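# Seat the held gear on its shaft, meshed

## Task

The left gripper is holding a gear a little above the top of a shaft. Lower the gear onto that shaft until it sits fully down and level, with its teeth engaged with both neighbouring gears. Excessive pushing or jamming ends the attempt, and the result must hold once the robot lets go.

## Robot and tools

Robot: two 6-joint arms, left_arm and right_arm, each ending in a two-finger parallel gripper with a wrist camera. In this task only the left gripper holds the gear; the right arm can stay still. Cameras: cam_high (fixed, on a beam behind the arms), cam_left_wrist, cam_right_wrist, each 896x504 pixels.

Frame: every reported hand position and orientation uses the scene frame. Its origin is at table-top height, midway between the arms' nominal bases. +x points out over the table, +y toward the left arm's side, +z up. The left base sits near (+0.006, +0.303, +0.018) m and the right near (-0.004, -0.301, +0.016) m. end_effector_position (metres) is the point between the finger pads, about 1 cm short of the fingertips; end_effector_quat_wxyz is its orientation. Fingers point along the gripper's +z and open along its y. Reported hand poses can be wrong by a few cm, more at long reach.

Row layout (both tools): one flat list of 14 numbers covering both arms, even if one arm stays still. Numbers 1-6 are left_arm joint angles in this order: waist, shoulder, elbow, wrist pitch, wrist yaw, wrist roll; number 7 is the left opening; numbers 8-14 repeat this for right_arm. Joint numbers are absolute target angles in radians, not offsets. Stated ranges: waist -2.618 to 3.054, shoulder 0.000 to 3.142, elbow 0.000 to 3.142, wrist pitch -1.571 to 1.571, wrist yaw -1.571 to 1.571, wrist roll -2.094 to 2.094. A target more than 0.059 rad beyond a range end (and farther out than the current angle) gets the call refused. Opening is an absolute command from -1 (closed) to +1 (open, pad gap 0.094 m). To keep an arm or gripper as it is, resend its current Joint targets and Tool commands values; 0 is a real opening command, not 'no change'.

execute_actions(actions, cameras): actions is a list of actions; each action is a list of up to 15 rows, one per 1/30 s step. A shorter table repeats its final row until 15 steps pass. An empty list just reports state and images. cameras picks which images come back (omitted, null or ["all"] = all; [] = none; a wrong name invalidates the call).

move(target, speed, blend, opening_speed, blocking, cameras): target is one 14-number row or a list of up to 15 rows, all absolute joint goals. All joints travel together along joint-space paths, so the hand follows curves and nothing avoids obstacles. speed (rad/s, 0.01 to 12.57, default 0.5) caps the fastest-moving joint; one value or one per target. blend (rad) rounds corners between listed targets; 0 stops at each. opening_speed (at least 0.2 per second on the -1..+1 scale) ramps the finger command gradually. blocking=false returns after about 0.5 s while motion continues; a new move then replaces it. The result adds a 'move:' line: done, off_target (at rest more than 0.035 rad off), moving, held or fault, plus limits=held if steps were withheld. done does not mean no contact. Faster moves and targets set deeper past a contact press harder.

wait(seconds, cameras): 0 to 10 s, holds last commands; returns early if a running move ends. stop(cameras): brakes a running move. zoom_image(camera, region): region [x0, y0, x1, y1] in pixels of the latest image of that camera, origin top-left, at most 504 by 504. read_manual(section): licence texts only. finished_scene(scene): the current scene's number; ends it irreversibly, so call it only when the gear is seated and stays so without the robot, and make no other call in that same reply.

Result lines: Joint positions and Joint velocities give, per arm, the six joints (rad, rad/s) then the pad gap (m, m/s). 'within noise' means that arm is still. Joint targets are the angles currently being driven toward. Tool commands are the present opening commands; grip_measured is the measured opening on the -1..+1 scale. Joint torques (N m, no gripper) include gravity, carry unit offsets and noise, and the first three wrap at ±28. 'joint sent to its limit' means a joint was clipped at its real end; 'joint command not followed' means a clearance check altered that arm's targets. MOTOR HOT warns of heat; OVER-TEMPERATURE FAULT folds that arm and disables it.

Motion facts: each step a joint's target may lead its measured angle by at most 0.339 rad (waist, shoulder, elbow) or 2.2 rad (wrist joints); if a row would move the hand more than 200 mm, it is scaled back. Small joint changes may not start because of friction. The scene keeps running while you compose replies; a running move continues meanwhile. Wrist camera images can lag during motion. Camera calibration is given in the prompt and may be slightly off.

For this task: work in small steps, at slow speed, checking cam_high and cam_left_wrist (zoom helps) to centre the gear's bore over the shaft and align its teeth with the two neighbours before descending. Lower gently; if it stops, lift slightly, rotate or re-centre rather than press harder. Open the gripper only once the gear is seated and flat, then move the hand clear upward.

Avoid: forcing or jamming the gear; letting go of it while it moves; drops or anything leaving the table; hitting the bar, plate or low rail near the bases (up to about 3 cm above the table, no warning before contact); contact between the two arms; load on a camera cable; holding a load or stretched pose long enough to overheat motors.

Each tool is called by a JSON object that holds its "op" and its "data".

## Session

{"op": "execute_actions", "data": {"actions": []}}

{"op": "zoom_image", "data": {"camera": "cam_left_wrist", "region": [240, 0, 660, 504]}}

Scene clock: 0.00 s.
left_arm: end_effector_position=(+0.2964, +0.1137, +0.1413) grip_measured=-0.592 end_effector_quat_wxyz=(+0.059, +0.874, +0.483, +0.014) | right_arm: end_effector_position=(+0.3868, -0.3182, +0.4168) grip_measured=+1.000 end_effector_quat_wxyz=(+0.701, +0.016, +0.713, +0.009)
Joint positions: left_arm=[-0.52 1.745 1.479 -1.188 0.012 1.553 0.019] | right_arm=[0 1.047 1.047 0 0 0 0.094]
Joint velocities: within noise
Joint torques (N m): no reading
Motor temperatures (°C): left_arm=[24 26 26 22 24 23 27] | right_arm=[21 26 26 32 25 25 22]
Heat: left arm: 27 °C; right arm: 32 °C.
Joint targets: left_arm=[-0.522 1.741 1.483 -1.212 0.021 1.553] | right_arm=[0.002 1.038 1.053 -0.009 -0.003 -0.001]
Tool commands: left_gripper/opening=-1.0 right_gripper/opening=+1.0

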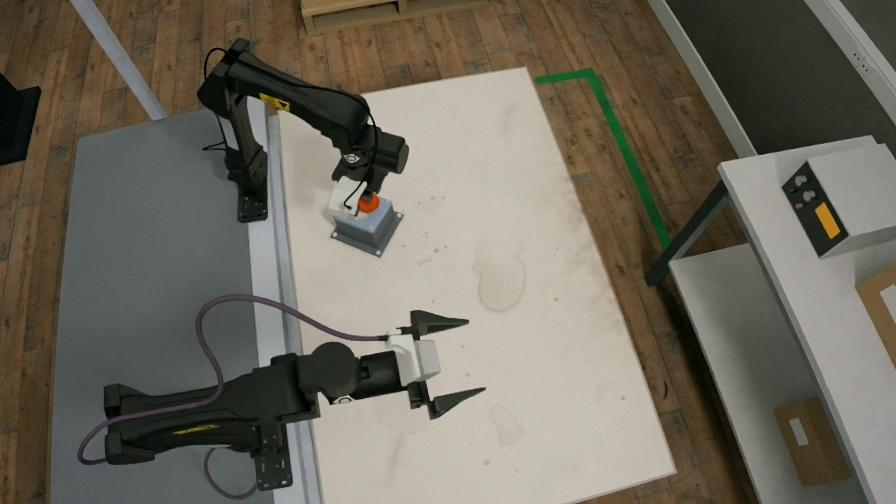

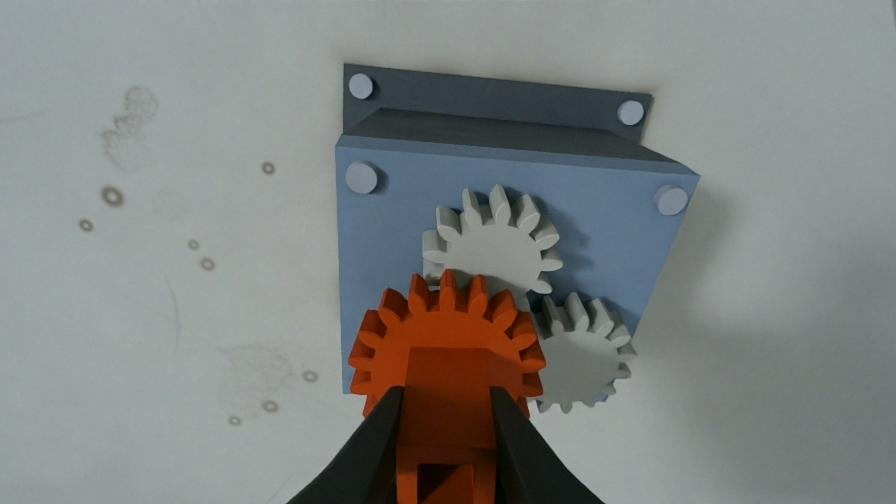

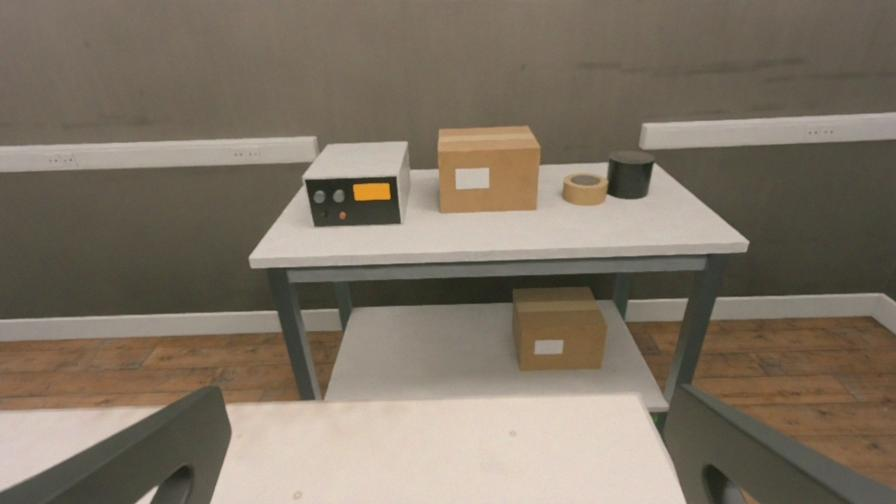

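Scaled by 1.000.

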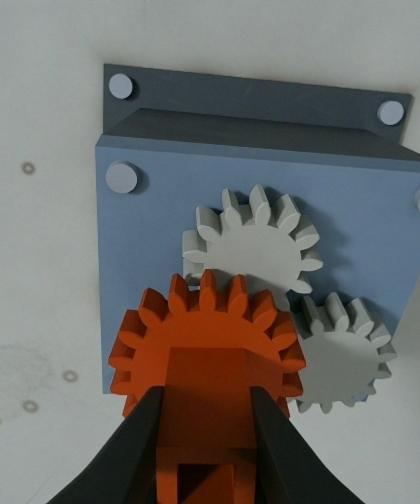

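{"op": "move", "data": {"target": [-0.522, 1.741, 1.483, -1.212, 0.021, 1.553, -1, 0.255, 1.999, 0.655, 1.33, -1.326, 0, 1], "speed": 0.7}}

{"op": "zoom_image", "data": {"camera": "cam_right_wrist", "region": [330, 150, 530, 350]}}

Scene clock: 9.97 s.
left_arm: end_effector_position=(+0.2964, +0.1137, +0.1413) grip_measured=-0.592 end_effector_quat_wxyz=(+0.059, +0.874, +0.483, +0.014) | right_arm: end_effector_position=(+0.3080, -0.0504, +0.1479) grip_measured=+1.000 end_effector_quat_wxyz=(+0.480, -0.465, +0.527, +0.525)
Joint positions: left_arm=[-0.52 1.745 1.479 -1.188 0.012 1.553 0.019] | right_arm=[0.247 1.983 0.665 1.228 -1.314 0.002 0.094]
Joint velocities: within noise
Joint torques (N m): left_arm=[-0.08 -7.84 5.48 0.37 0.11 0.01] | right_arm=[0.64 -6.97 4.31 2.7 -0.2 -0.02]
Motor temperatures (°C): left_arm=[24 27 27 22 24 23 28] | right_arm=[21 26 27 34 25 25 22]
Heat: left arm: 28 °C; right arm: 34 °C.
Joint targets: left_arm=[-0.522 1.741 1.483 -1.212 0.021 1.553] | right_arm=[0.255 1.999 0.655 1.330 -1.326 0.000]
move: off_target (right_arm); right_arm: the wrist pitch is farthest, 0.102 rad from its target
camera_calibration:
cam_right_wrist: T_world_to_cam=[[0.994144, -0.00313542, -0.108016, -0.29061], [-0.099529, -0.415864, -0.903964, 0.179461], [-0.0420855, 0.909421, -0.413741, 0.20712], [0, 0, 0, 1]] pos_world=[0.315487, -0.11464, 0.21653]

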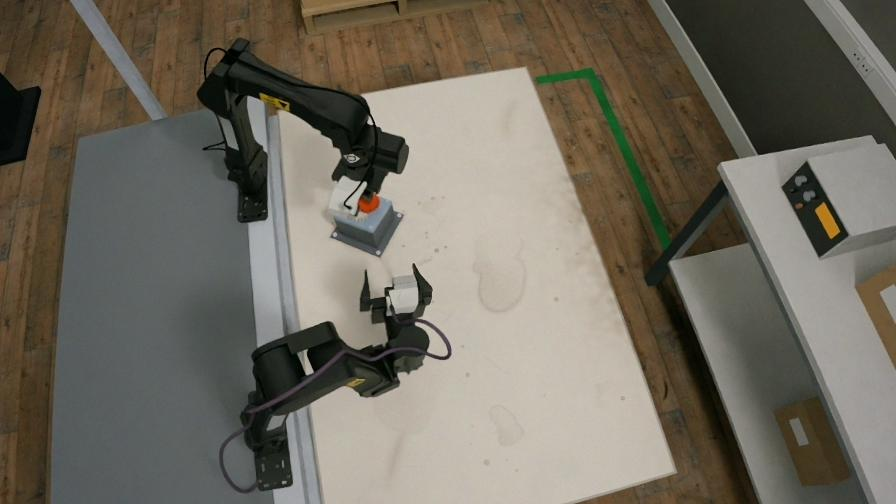

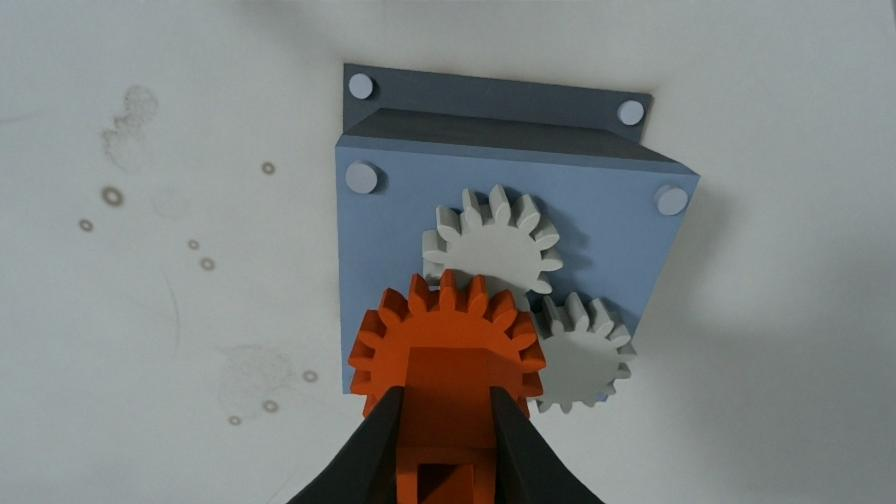

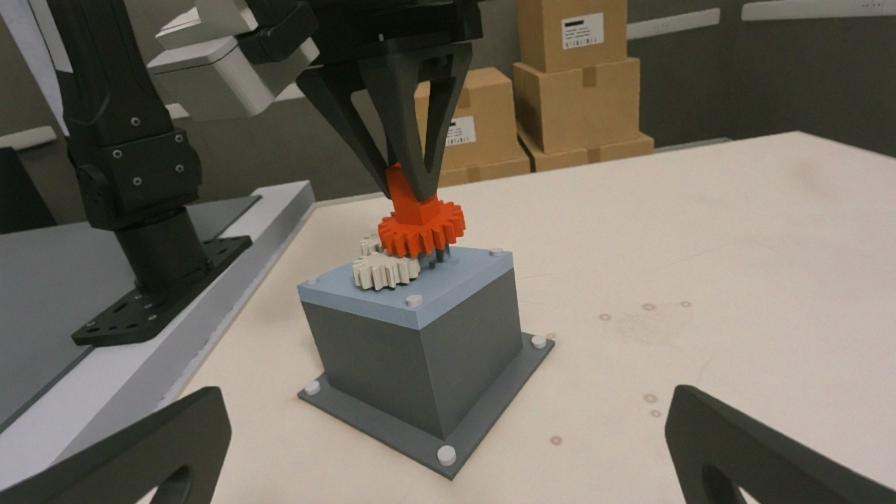

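Scaled by 2.520.

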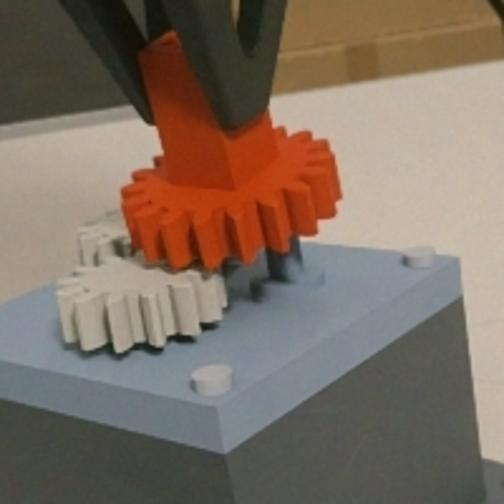

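{"op": "move", "data": {"target": [[-0.522, 1.741, 1.528, -1.255, 0.021, 1.553, -1, 0.255, 1.999, 0.655, 1.28, -1.326, 0, 1],[-0.473, 1.7085, 1.528, -1.222, 0.102, 1.553, -1, 0.255, 1.999, 0.655, 1.28, -1.326, 0, 1]], "speed": 0.12}}

{"op": "zoom_image", "data": {"camera": "cam_right_wrist", "region": [350, 140, 480, 270]}}

{"op": "zoom_image", "data": {"camera": "cam_right_wrist", "region": [380, 200, 480, 290]}}

Scene clock: 28.90 s.
left_arm: end_effector_position=(+0.3005, +0.1154, +0.1539) grip_measured=-0.592 end_effector_quat_wxyz=(+0.085, +0.862, +0.499, -0.009) | right_arm: end_effector_position=(+0.3079, -0.0504, +0.1478) grip_measured=+1.000 end_effector_quat_wxyz=(+0.479, -0.465, +0.527, +0.525)
Joint positions: left_arm=[-0.476 1.732 1.509 -1.209 0.079 1.553 0.019] | right_arm=[0.247 1.983 0.665 1.226 -1.315 0.002 0.094]
Joint velocities: within noise
Joint torques (N m): left_arm=[0.29 -9.62 6.63 0.53 0.32 0.01] | right_arm=[0.64 -6.98 4.3 2.13 -0.18 -0.02]
Motor temperatures (°C): left_arm=[24 27 28 22 24 23 28] | right_arm=[21 27 27 39 25 25 22]
Heat: left arm: 28 °C; right arm: 39 °C.
Joint targets: left_arm=[-0.473 1.709 1.528 -1.222 0.102 1.553] | right_arm=[0.255 1.999 0.655 1.280 -1.326 0.000]
move: off_target (right_arm); right_arm: the wrist pitch is farthest, 0.054 rad from its target
camera_calibration:
cam_left_wrist: T_world_to_cam=[[-0.871099, 0.472464, -0.134028, 0.226391], [0.413014, 0.852433, 0.320588, -0.233779], [0.265716, 0.223908, -0.937689, 0.128637], [0, 0, 0, 1]] pos_world=[0.259582, 0.0635165, 0.225911]
cam_right_wrist: T_world_to_cam=[[0.993987, -0.00241392, -0.109472, -0.29018], [-0.10054, -0.416177, -0.903708, 0.179506], [-0.0433784, 0.90928, -0.413917, 0.207468], [0, 0, 0, 1]] pos_world=[0.315482, -0.11464, 0.216329]

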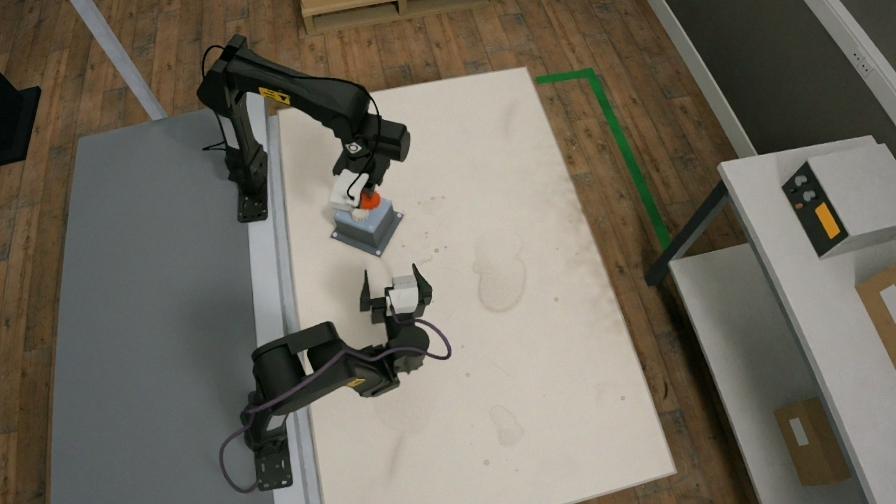

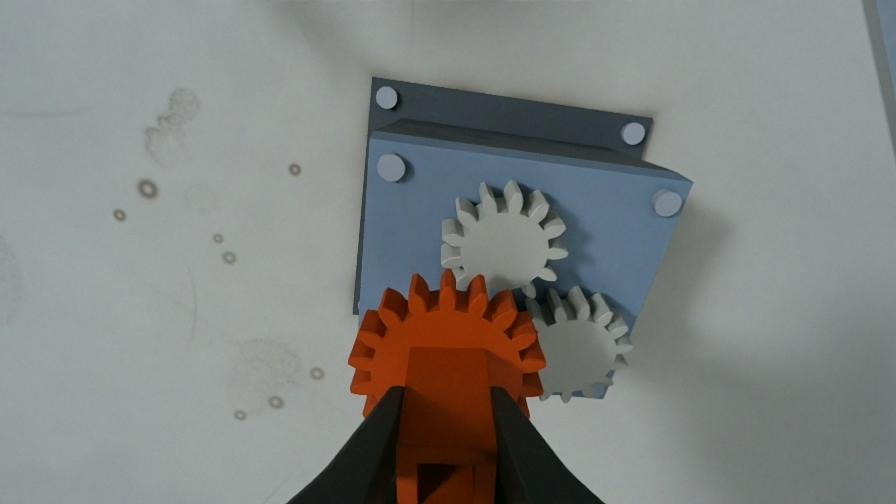

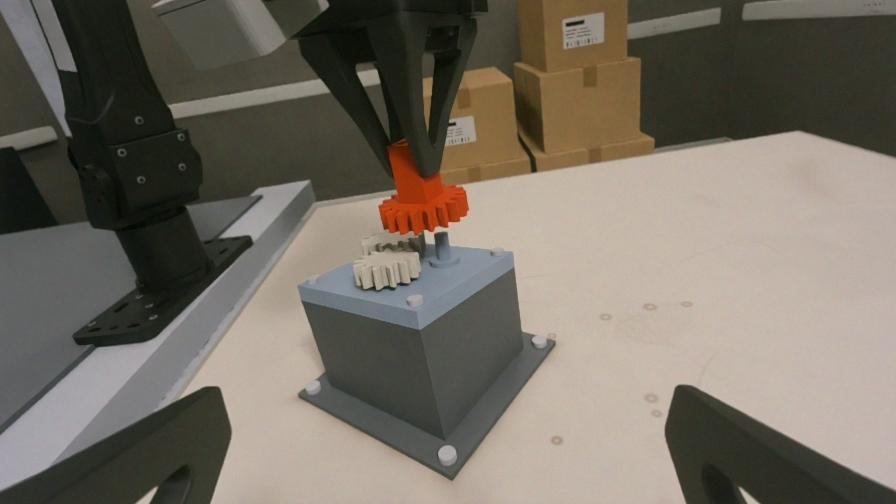

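Scaled by 3.877.

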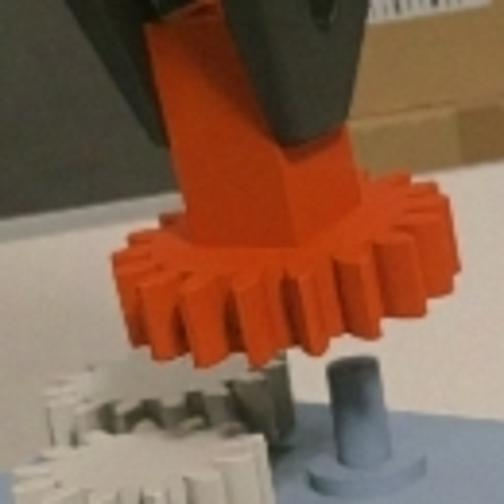

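Scaled by 5.040.

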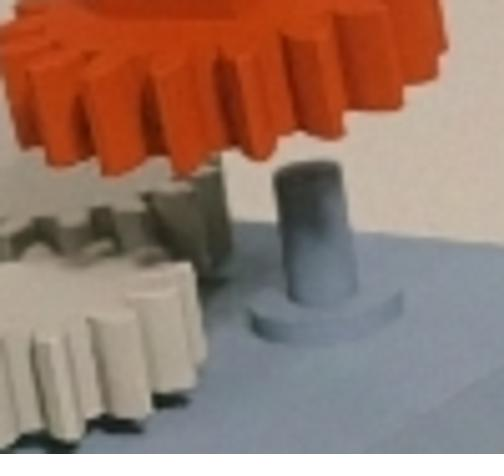

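{"op": "move", "data": {"target": [[-0.464, 1.778, 1.5375, -1.210, 0.102, 1.553, -1, 0.0, 1.2, 1.2, 0, -1.3, 0, 1],[-0.464, 1.778, 1.5375, -1.210, 0.102, 1.553, -1, -0.3, 1.2, 1.2, 0, 1.466, 0, 1],[-0.464, 1.778, 1.5375, -1.210, 0.102, 1.553, -1, 1.65, 1.2, 1.2, 0, 1.466, 0, 1],[-0.464, 1.778, 1.5375, -1.210, 0.102, 1.553, -1, 1.65, 2.109, 0.7965, 1.3125, 1.466, 0, 1]], "speed": [0.9, 1.1, 0.9, 0.8]}}

{"op": "zoom_image", "data": {"camera": "cam_right_wrist", "region": [310, 130, 510, 330]}}

{"op": "zoom_image", "data": {"camera": "cam_right_wrist", "region": [330, 150, 460, 280]}}

Scene clock: 56.70 s.
left_arm: end_effector_position=(+0.3063, +0.1148, +0.1467) grip_measured=-0.592 end_effector_quat_wxyz=(+0.081, +0.860, +0.503, -0.012) | right_arm: end_effector_position=(+0.1525, +0.0718, +0.1561) grip_measured=+1.000 end_effector_quat_wxyz=(+0.700, -0.049, +0.709, +0.072)
Joint positions: left_arm=[-0.468 1.761 1.516 -1.196 0.081 1.553 0.019] | right_arm=[1.646 2.091 0.805 1.284 1.465 -0.002 0.094]
Joint velocities: within noise
Joint torques (N m): left_arm=[0.36 -6.22 6.86 0.49 0.31 0.01] | right_arm=[0.31 -7.77 4.53 1.65 0.04 0.02]
Motor temperatures (°C): left_arm=[24 29 29 22 24 23 29] | right_arm=[21 27 28 39 25 25 22]
Heat: left arm: 29 °C; right arm: 39 °C.
Joint targets: left_arm=[-0.464 1.778 1.538 -1.210 0.102 1.553] | right_arm=[1.650 2.109 0.796 1.312 1.466 0.000]
move: done
camera_calibration:
cam_left_wrist: T_world_to_cam=[[-0.875849, 0.466173, -0.124786, 0.231537], [0.409155, 0.854436, 0.320204, -0.232416], [0.255893, 0.229393, -0.939094, 0.123101], [0, 0, 0, 1]] pos_world=[0.266385, 0.0624101, 0.218917]
cam_right_wrist: T_world_to_cam=[[0.182908, -0.982529, -0.0343819, 0.0477969], [-0.436049, -0.0497317, -0.898548, 0.246264], [0.881139, 0.179343, -0.437527, 0.00812248], [0, 0, 0, 1]] pos_world=[0.0914837, 0.0577522, 0.226477]

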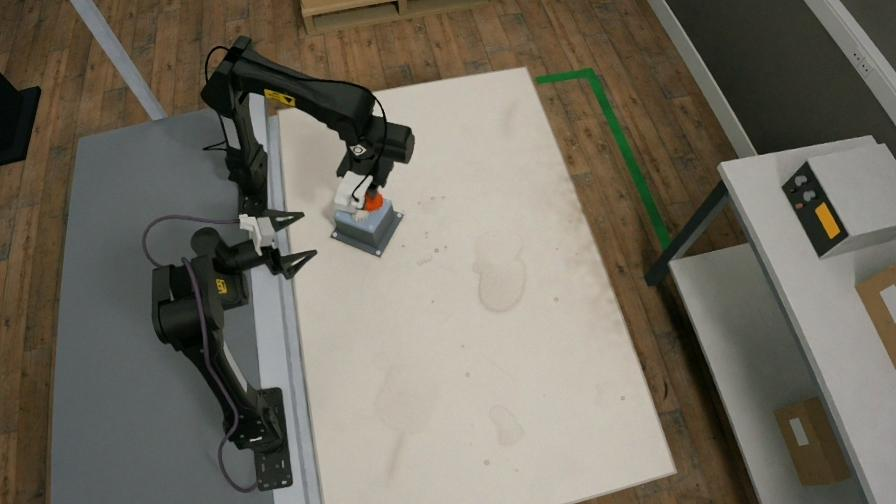

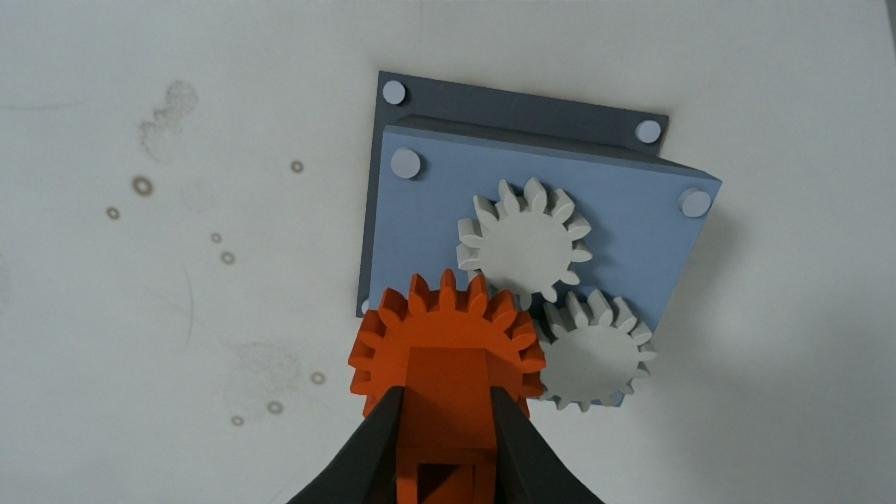

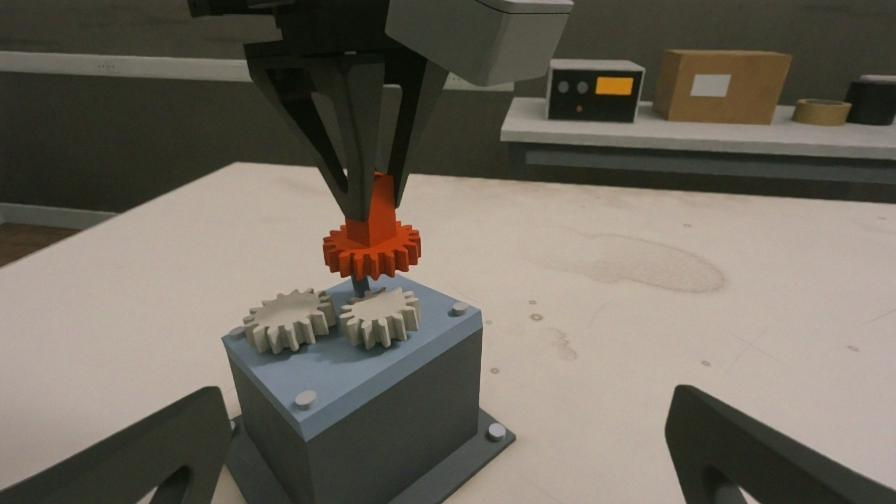

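Scaled by 2.520.

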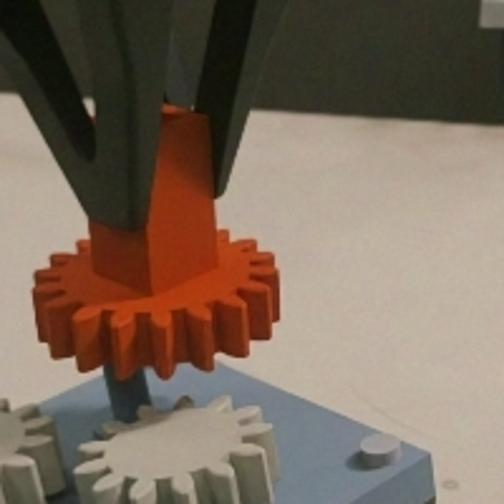

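Scaled by 3.877.

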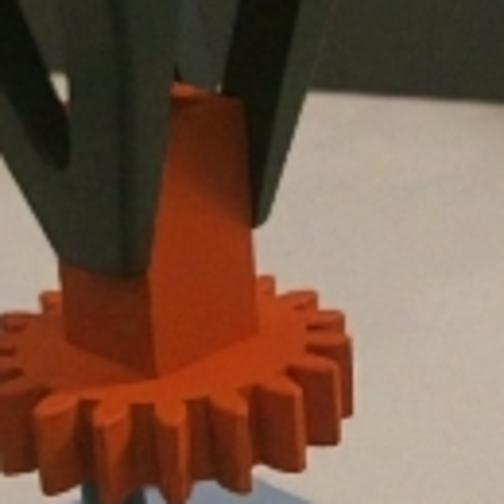

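{"op": "move", "data": {"target": [-0.422, 1.716, 1.495, -1.235, 0.146, 1.553, -1, 1.65, 2.109, 0.7965, 1.3125, 1.466, 0, 1], "speed": 0.1}}

{"op": "zoom_image", "data": {"camera": "cam_right_wrist", "region": [310, 130, 440, 260]}}

{"op": "zoom_image", "data": {"camera": "cam_right_wrist", "region": [310, 200, 420, 310]}}

Scene clock: 76.83 s.
left_arm: end_effector_position=(+0.3077, +0.1229, +0.1522) grip_measured=-0.592 end_effector_quat_wxyz=(+0.095, +0.849, +0.519, -0.026) | right_arm: end_effector_position=(+0.1525, +0.0718, +0.1561) grip_measured=+1.000 end_effector_quat_wxyz=(+0.700, -0.049, +0.709, +0.072)
Joint positions: left_arm=[-0.424 1.739 1.508 -1.201 0.123 1.553 0.019] | right_arm=[1.646 2.091 0.805 1.284 1.465 -0.002 0.094]
Joint velocities: within noise
Joint torques (N m): left_arm=[0.29 -9.63 4.3 0.32 0.36 0] | right_arm=[0.29 -7.77 4.53 1.66 0.04 0.02]
Motor temperatures (°C): left_arm=[24 28 28 22 24 23 29] | right_arm=[21 27 27 39 25 25 22]
Heat: left arm: 29 °C; right arm: 39 °C.
Joint targets: left_arm=[-0.422 1.716 1.495 -1.235 0.146 1.553] | right_arm=[1.650 2.109 0.796 1.312 1.466 0.000]
move: done
camera_calibration:
cam_left_wrist: T_world_to_cam=[[-0.894284, 0.427719, -0.131576, 0.241009], [0.380346, 0.881405, 0.280112, -0.230027], [0.235781, 0.200455, -0.950908, 0.137538], [0, 0, 0, 1]] pos_world=[0.270591, 0.0720924, 0.22693]
cam_right_wrist: T_world_to_cam=[[0.182821, -0.982531, -0.0347781, 0.0478987], [-0.436115, -0.0493434, -0.898537, 0.246335], [0.881125, 0.179439, -0.437517, 0.0081599], [0, 0, 0, 1]] pos_world=[0.0914836, 0.0577528, 0.226577]

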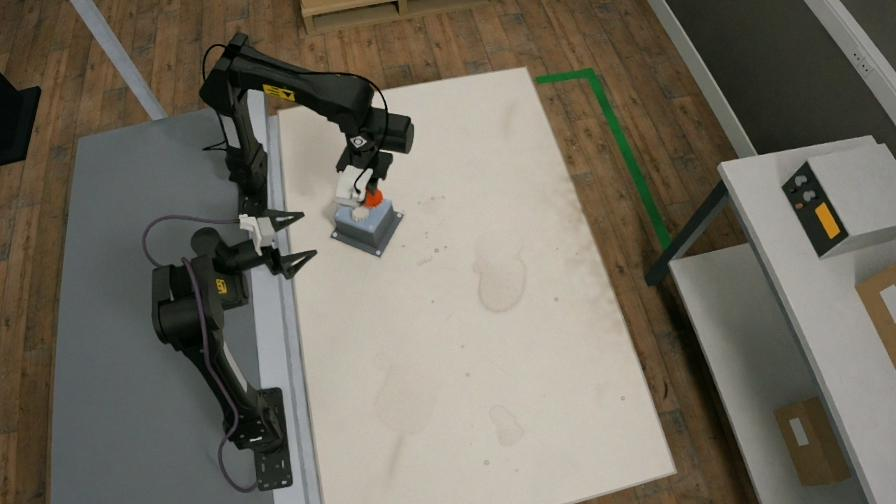

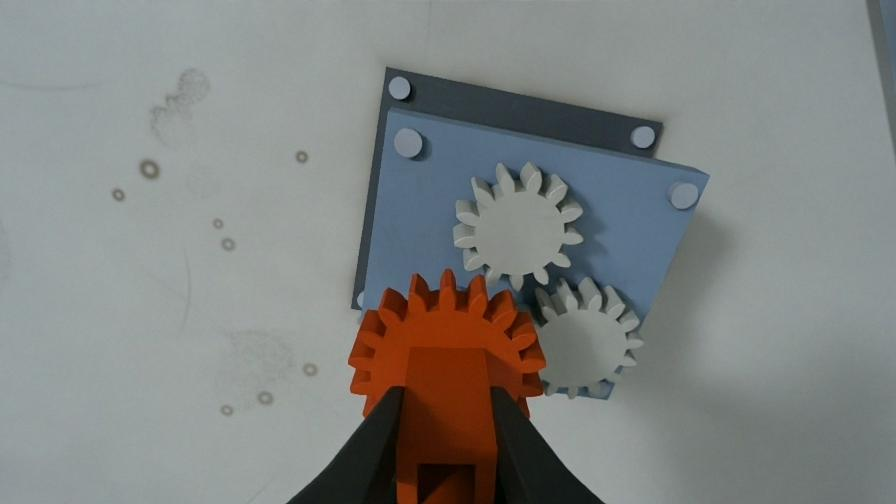

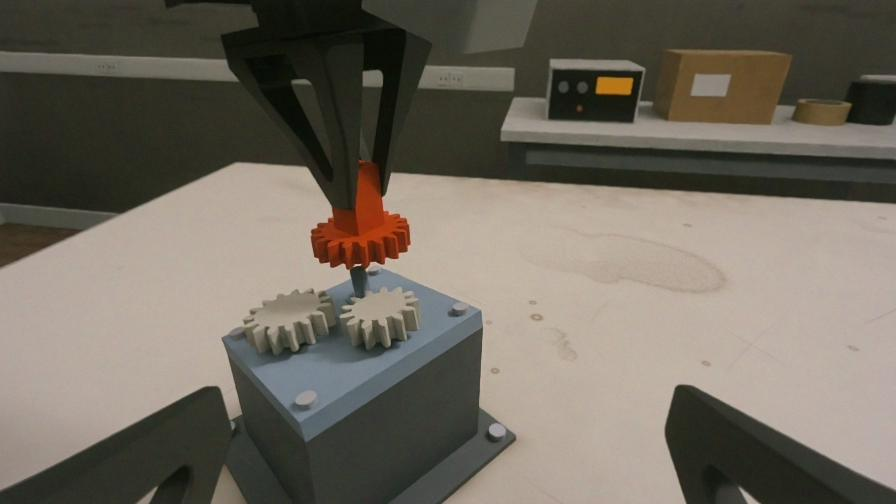

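Scaled by 3.877.

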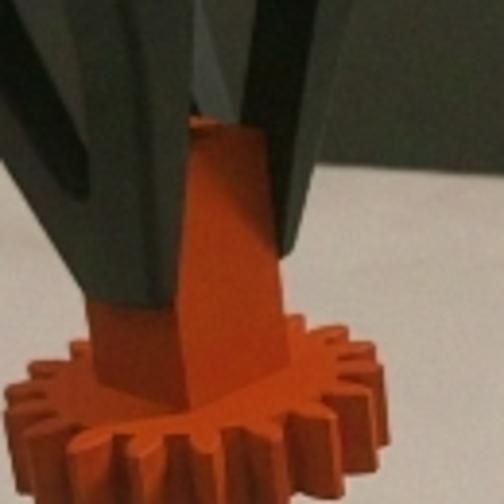

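Scaled by 4.582.

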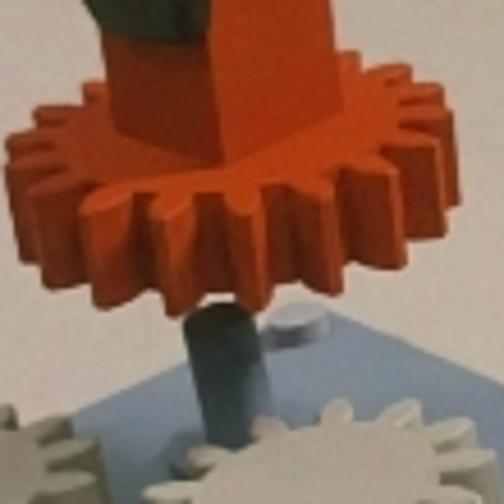

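{"op": "move", "data": {"target": [[-0.402, 1.696, 1.475, -1.201, 0.167, 1.553, -1, 1.65, 2.109, 0.7965, 1.3125, 1.466, 0, 1]], "speed": 0.1}}

{"op": "zoom_image", "data": {"camera": "cam_right_wrist", "region": [300, 130, 430, 260]}}

{"op": "zoom_image", "data": {"camera": "cam_right_wrist", "region": [300, 200, 410, 310]}}

{"op": "move", "data": {"target": [[-0.402, 1.696, 1.475, -1.201, 0.167, 1.553, -1, 1.65, 1.2, 1.2, 0, 1.466, 0, 1],[-0.402, 1.696, 1.475, -1.201, 0.167, 1.553, -1, -0.3, 1.2, 1.2, 0, 1.466, 0, 1],[-0.402, 1.696, 1.475, -1.201, 0.167, 1.553, -1, 0, 1.2, 1.2, 0, -1.3, 0, 1],[-0.402, 1.696, 1.475, -1.201, 0.167, 1.553, -1, 0.255, 1.999, 0.655, 1.30, -1.326, 0, 1]], "speed": [0.8, 1.0, 1.1, 0.8]}}

{"op": "zoom_image", "data": {"camera": "cam_right_wrist", "region": [360, 140, 490, 270]}}

{"op": "zoom_image", "data": {"camera": "cam_right_wrist", "region": [380, 190, 490, 280]}}

Scene clock: 91.57 s.
left_arm: end_effector_position=(+0.3075, +0.1265, +0.1532) grip_measured=-0.592 end_effector_quat_wxyz=(+0.105, +0.843, +0.526, -0.031) | right_arm: end_effector_position=(+0.1525, +0.0718, +0.1561) grip_measured=+1.000 end_effector_quat_wxyz=(+0.700, -0.049, +0.709, +0.072)
Joint positions: left_arm=[-0.405 1.721 1.488 -1.188 0.144 1.553 0.019] | right_arm=[1.646 2.091 0.805 1.284 1.465 -0.002 0.094]
Joint velocities: within noise
Joint torques (N m): left_arm=[0.32 -9.65 4.34 0.53 0.38 0] | right_arm=[0.31 -7.79 4.53 1.66 0.03 0.02]
Motor temperatures (°C): left_arm=[24 29 28 22 24 23 29] | right_arm=[21 27 27 39 25 25 22]
Heat: left arm: 29 °C; right arm: 39 °C.
Joint targets: left_arm=[-0.402 1.696 1.475 -1.201 0.167 1.553] | right_arm=[1.650 2.109 0.796 1.312 1.466 0.000]
move: done
camera_calibration:
cam_left_wrist: T_world_to_cam=[[-0.901305, 0.409584, -0.141029, 0.245423], [0.365634, 0.893893, 0.259358, -0.227171], [0.232294, 0.182196, -0.955429, 0.141929], [0, 0, 0, 1]] pos_world=[0.271293, 0.076686, 0.229133]
cam_right_wrist: T_world_to_cam=[[0.182821, -0.982531, -0.0347781, 0.0478987], [-0.436115, -0.0493434, -0.898537, 0.246335], [0.881125, 0.179439, -0.437517, 0.0081599], [0, 0, 0, 1]] pos_world=[0.0914836, 0.0577528, 0.226577]

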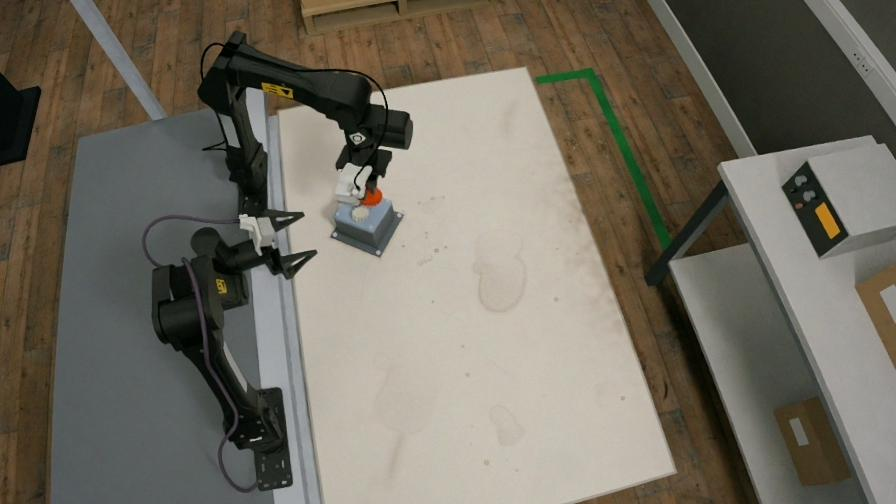

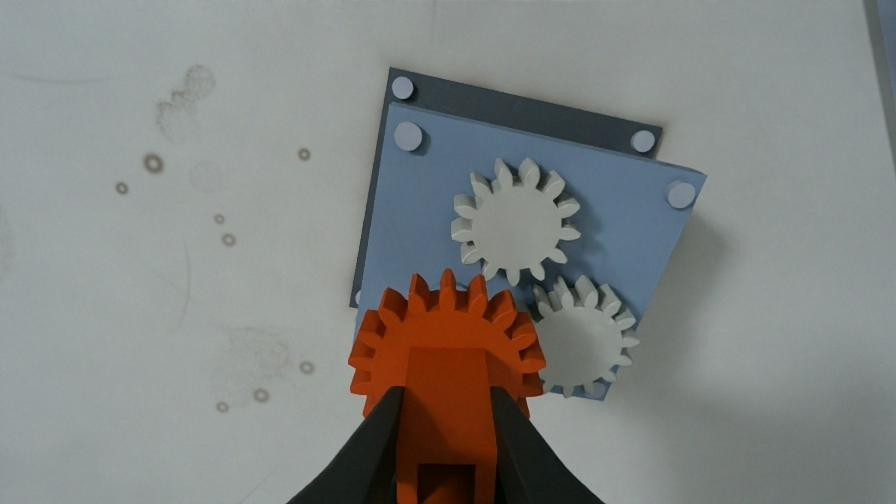

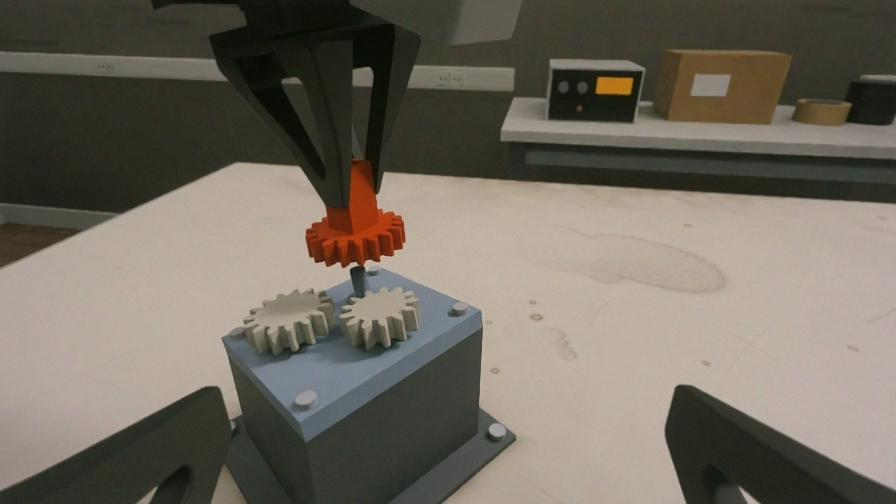

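Scaled by 3.877.

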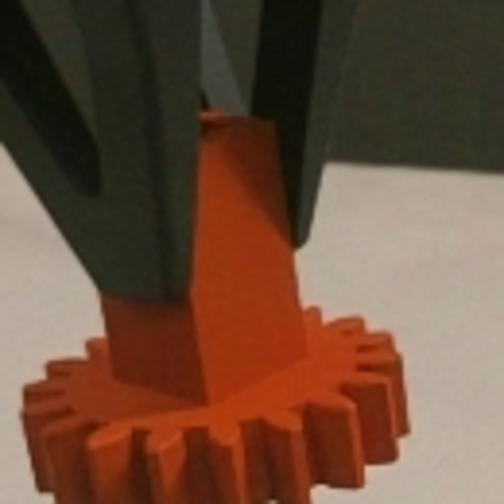

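Scaled by 4.582.

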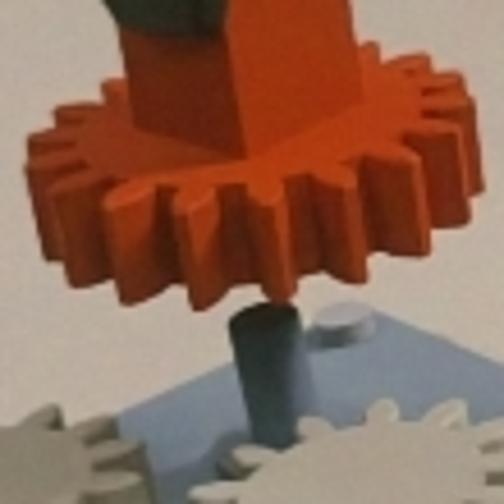

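Scene clock: 100.73 s.
left_arm: end_effector_position=(+0.3077, +0.1263, +0.1533) grip_measured=-0.592 end_effector_quat_wxyz=(+0.106, +0.843, +0.526, -0.031) | right_arm: end_effector_position=(+0.3080, -0.0506, +0.1522) grip_measured=+1.000 end_effector_quat_wxyz=(+0.490, -0.472, +0.516, +0.520)
Joint positions: left_arm=[-0.405 1.721 1.488 -1.187 0.144 1.553 0.019] | right_arm=[0.247 1.983 0.666 1.263 -1.318 0.005 0.094]
Joint velocities: within noise
Joint torques (N m): left_arm=[0.32 -9.65 4.34 0.53 0.37 0] | right_arm=[0.68 -6.95 4.29 1.91 -0.13 -0.04]
Motor temperatures (°C): left_arm=[24 30 28 22 24 23 29] | right_arm=[21 27 27 38 25 25 22]
Heat: left arm: 30 °C; right arm: 38 °C.
Joint targets: left_arm=[-0.402 1.696 1.475 -1.201 0.167 1.553] | right_arm=[0.255 1.999 0.655 1.300 -1.326 0.000]
move: off_target (right_arm); right_arm: the wrist pitch is farthest, 0.037 rad from its target
camera_calibration:
cam_left_wrist: T_world_to_cam=[[-0.901176, 0.409489, -0.142127, 0.245882], [0.365436, 0.894098, 0.258931, -0.227044], [0.233105, 0.181404, -0.955382, 0.141825], [0, 0, 0, 1]] pos_world=[0.271493, 0.0765862, 0.229233]
cam_right_wrist: T_world_to_cam=[[0.997134, -0.000690924, -0.0756473, -0.295757], [-0.0693433, -0.408076, -0.910311, 0.175202], [-0.0302409, 0.912948, -0.406954, 0.204519], [0, 0, 0, 1]] pos_world=[0.313244, -0.115424, 0.220345]

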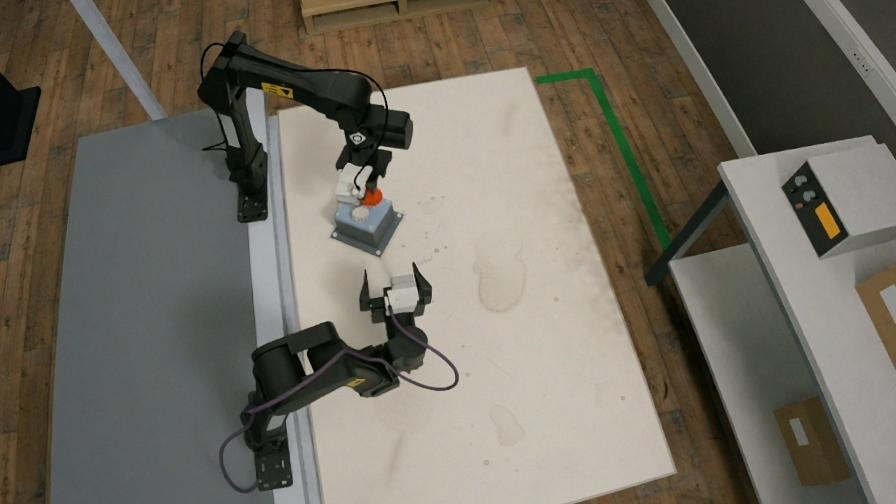

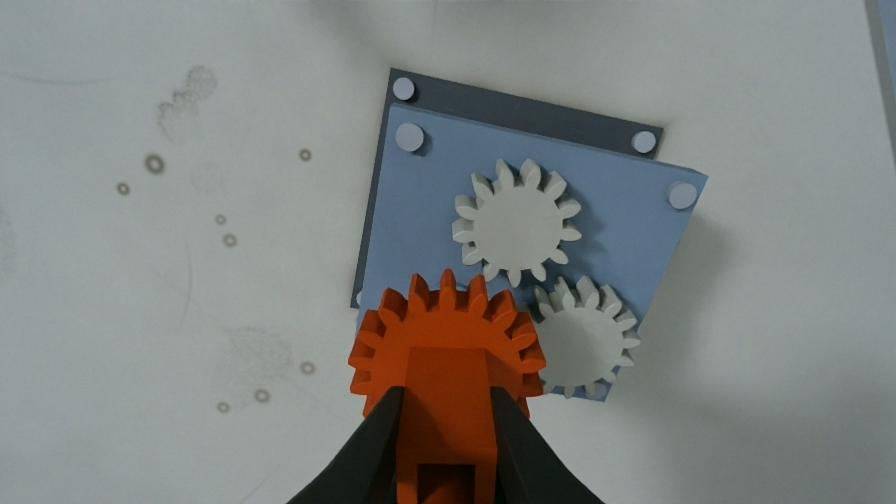

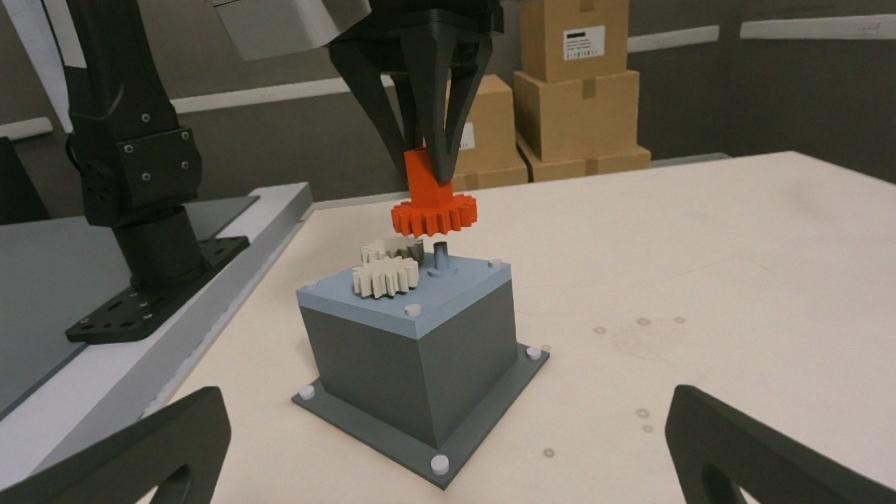

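Scaled by 3.877.

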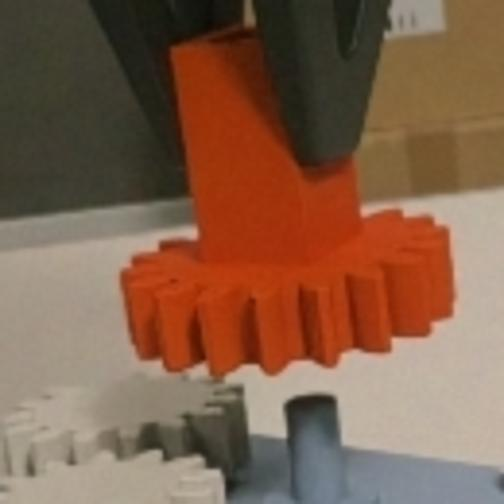

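Scaled by 4.582.

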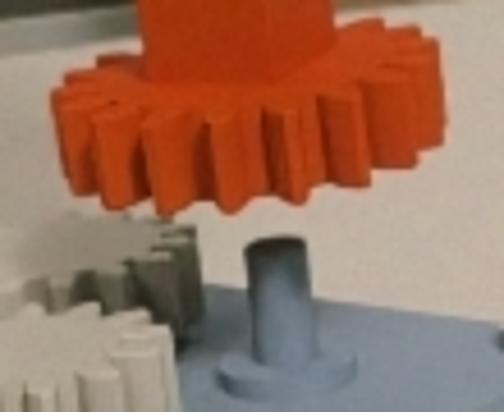

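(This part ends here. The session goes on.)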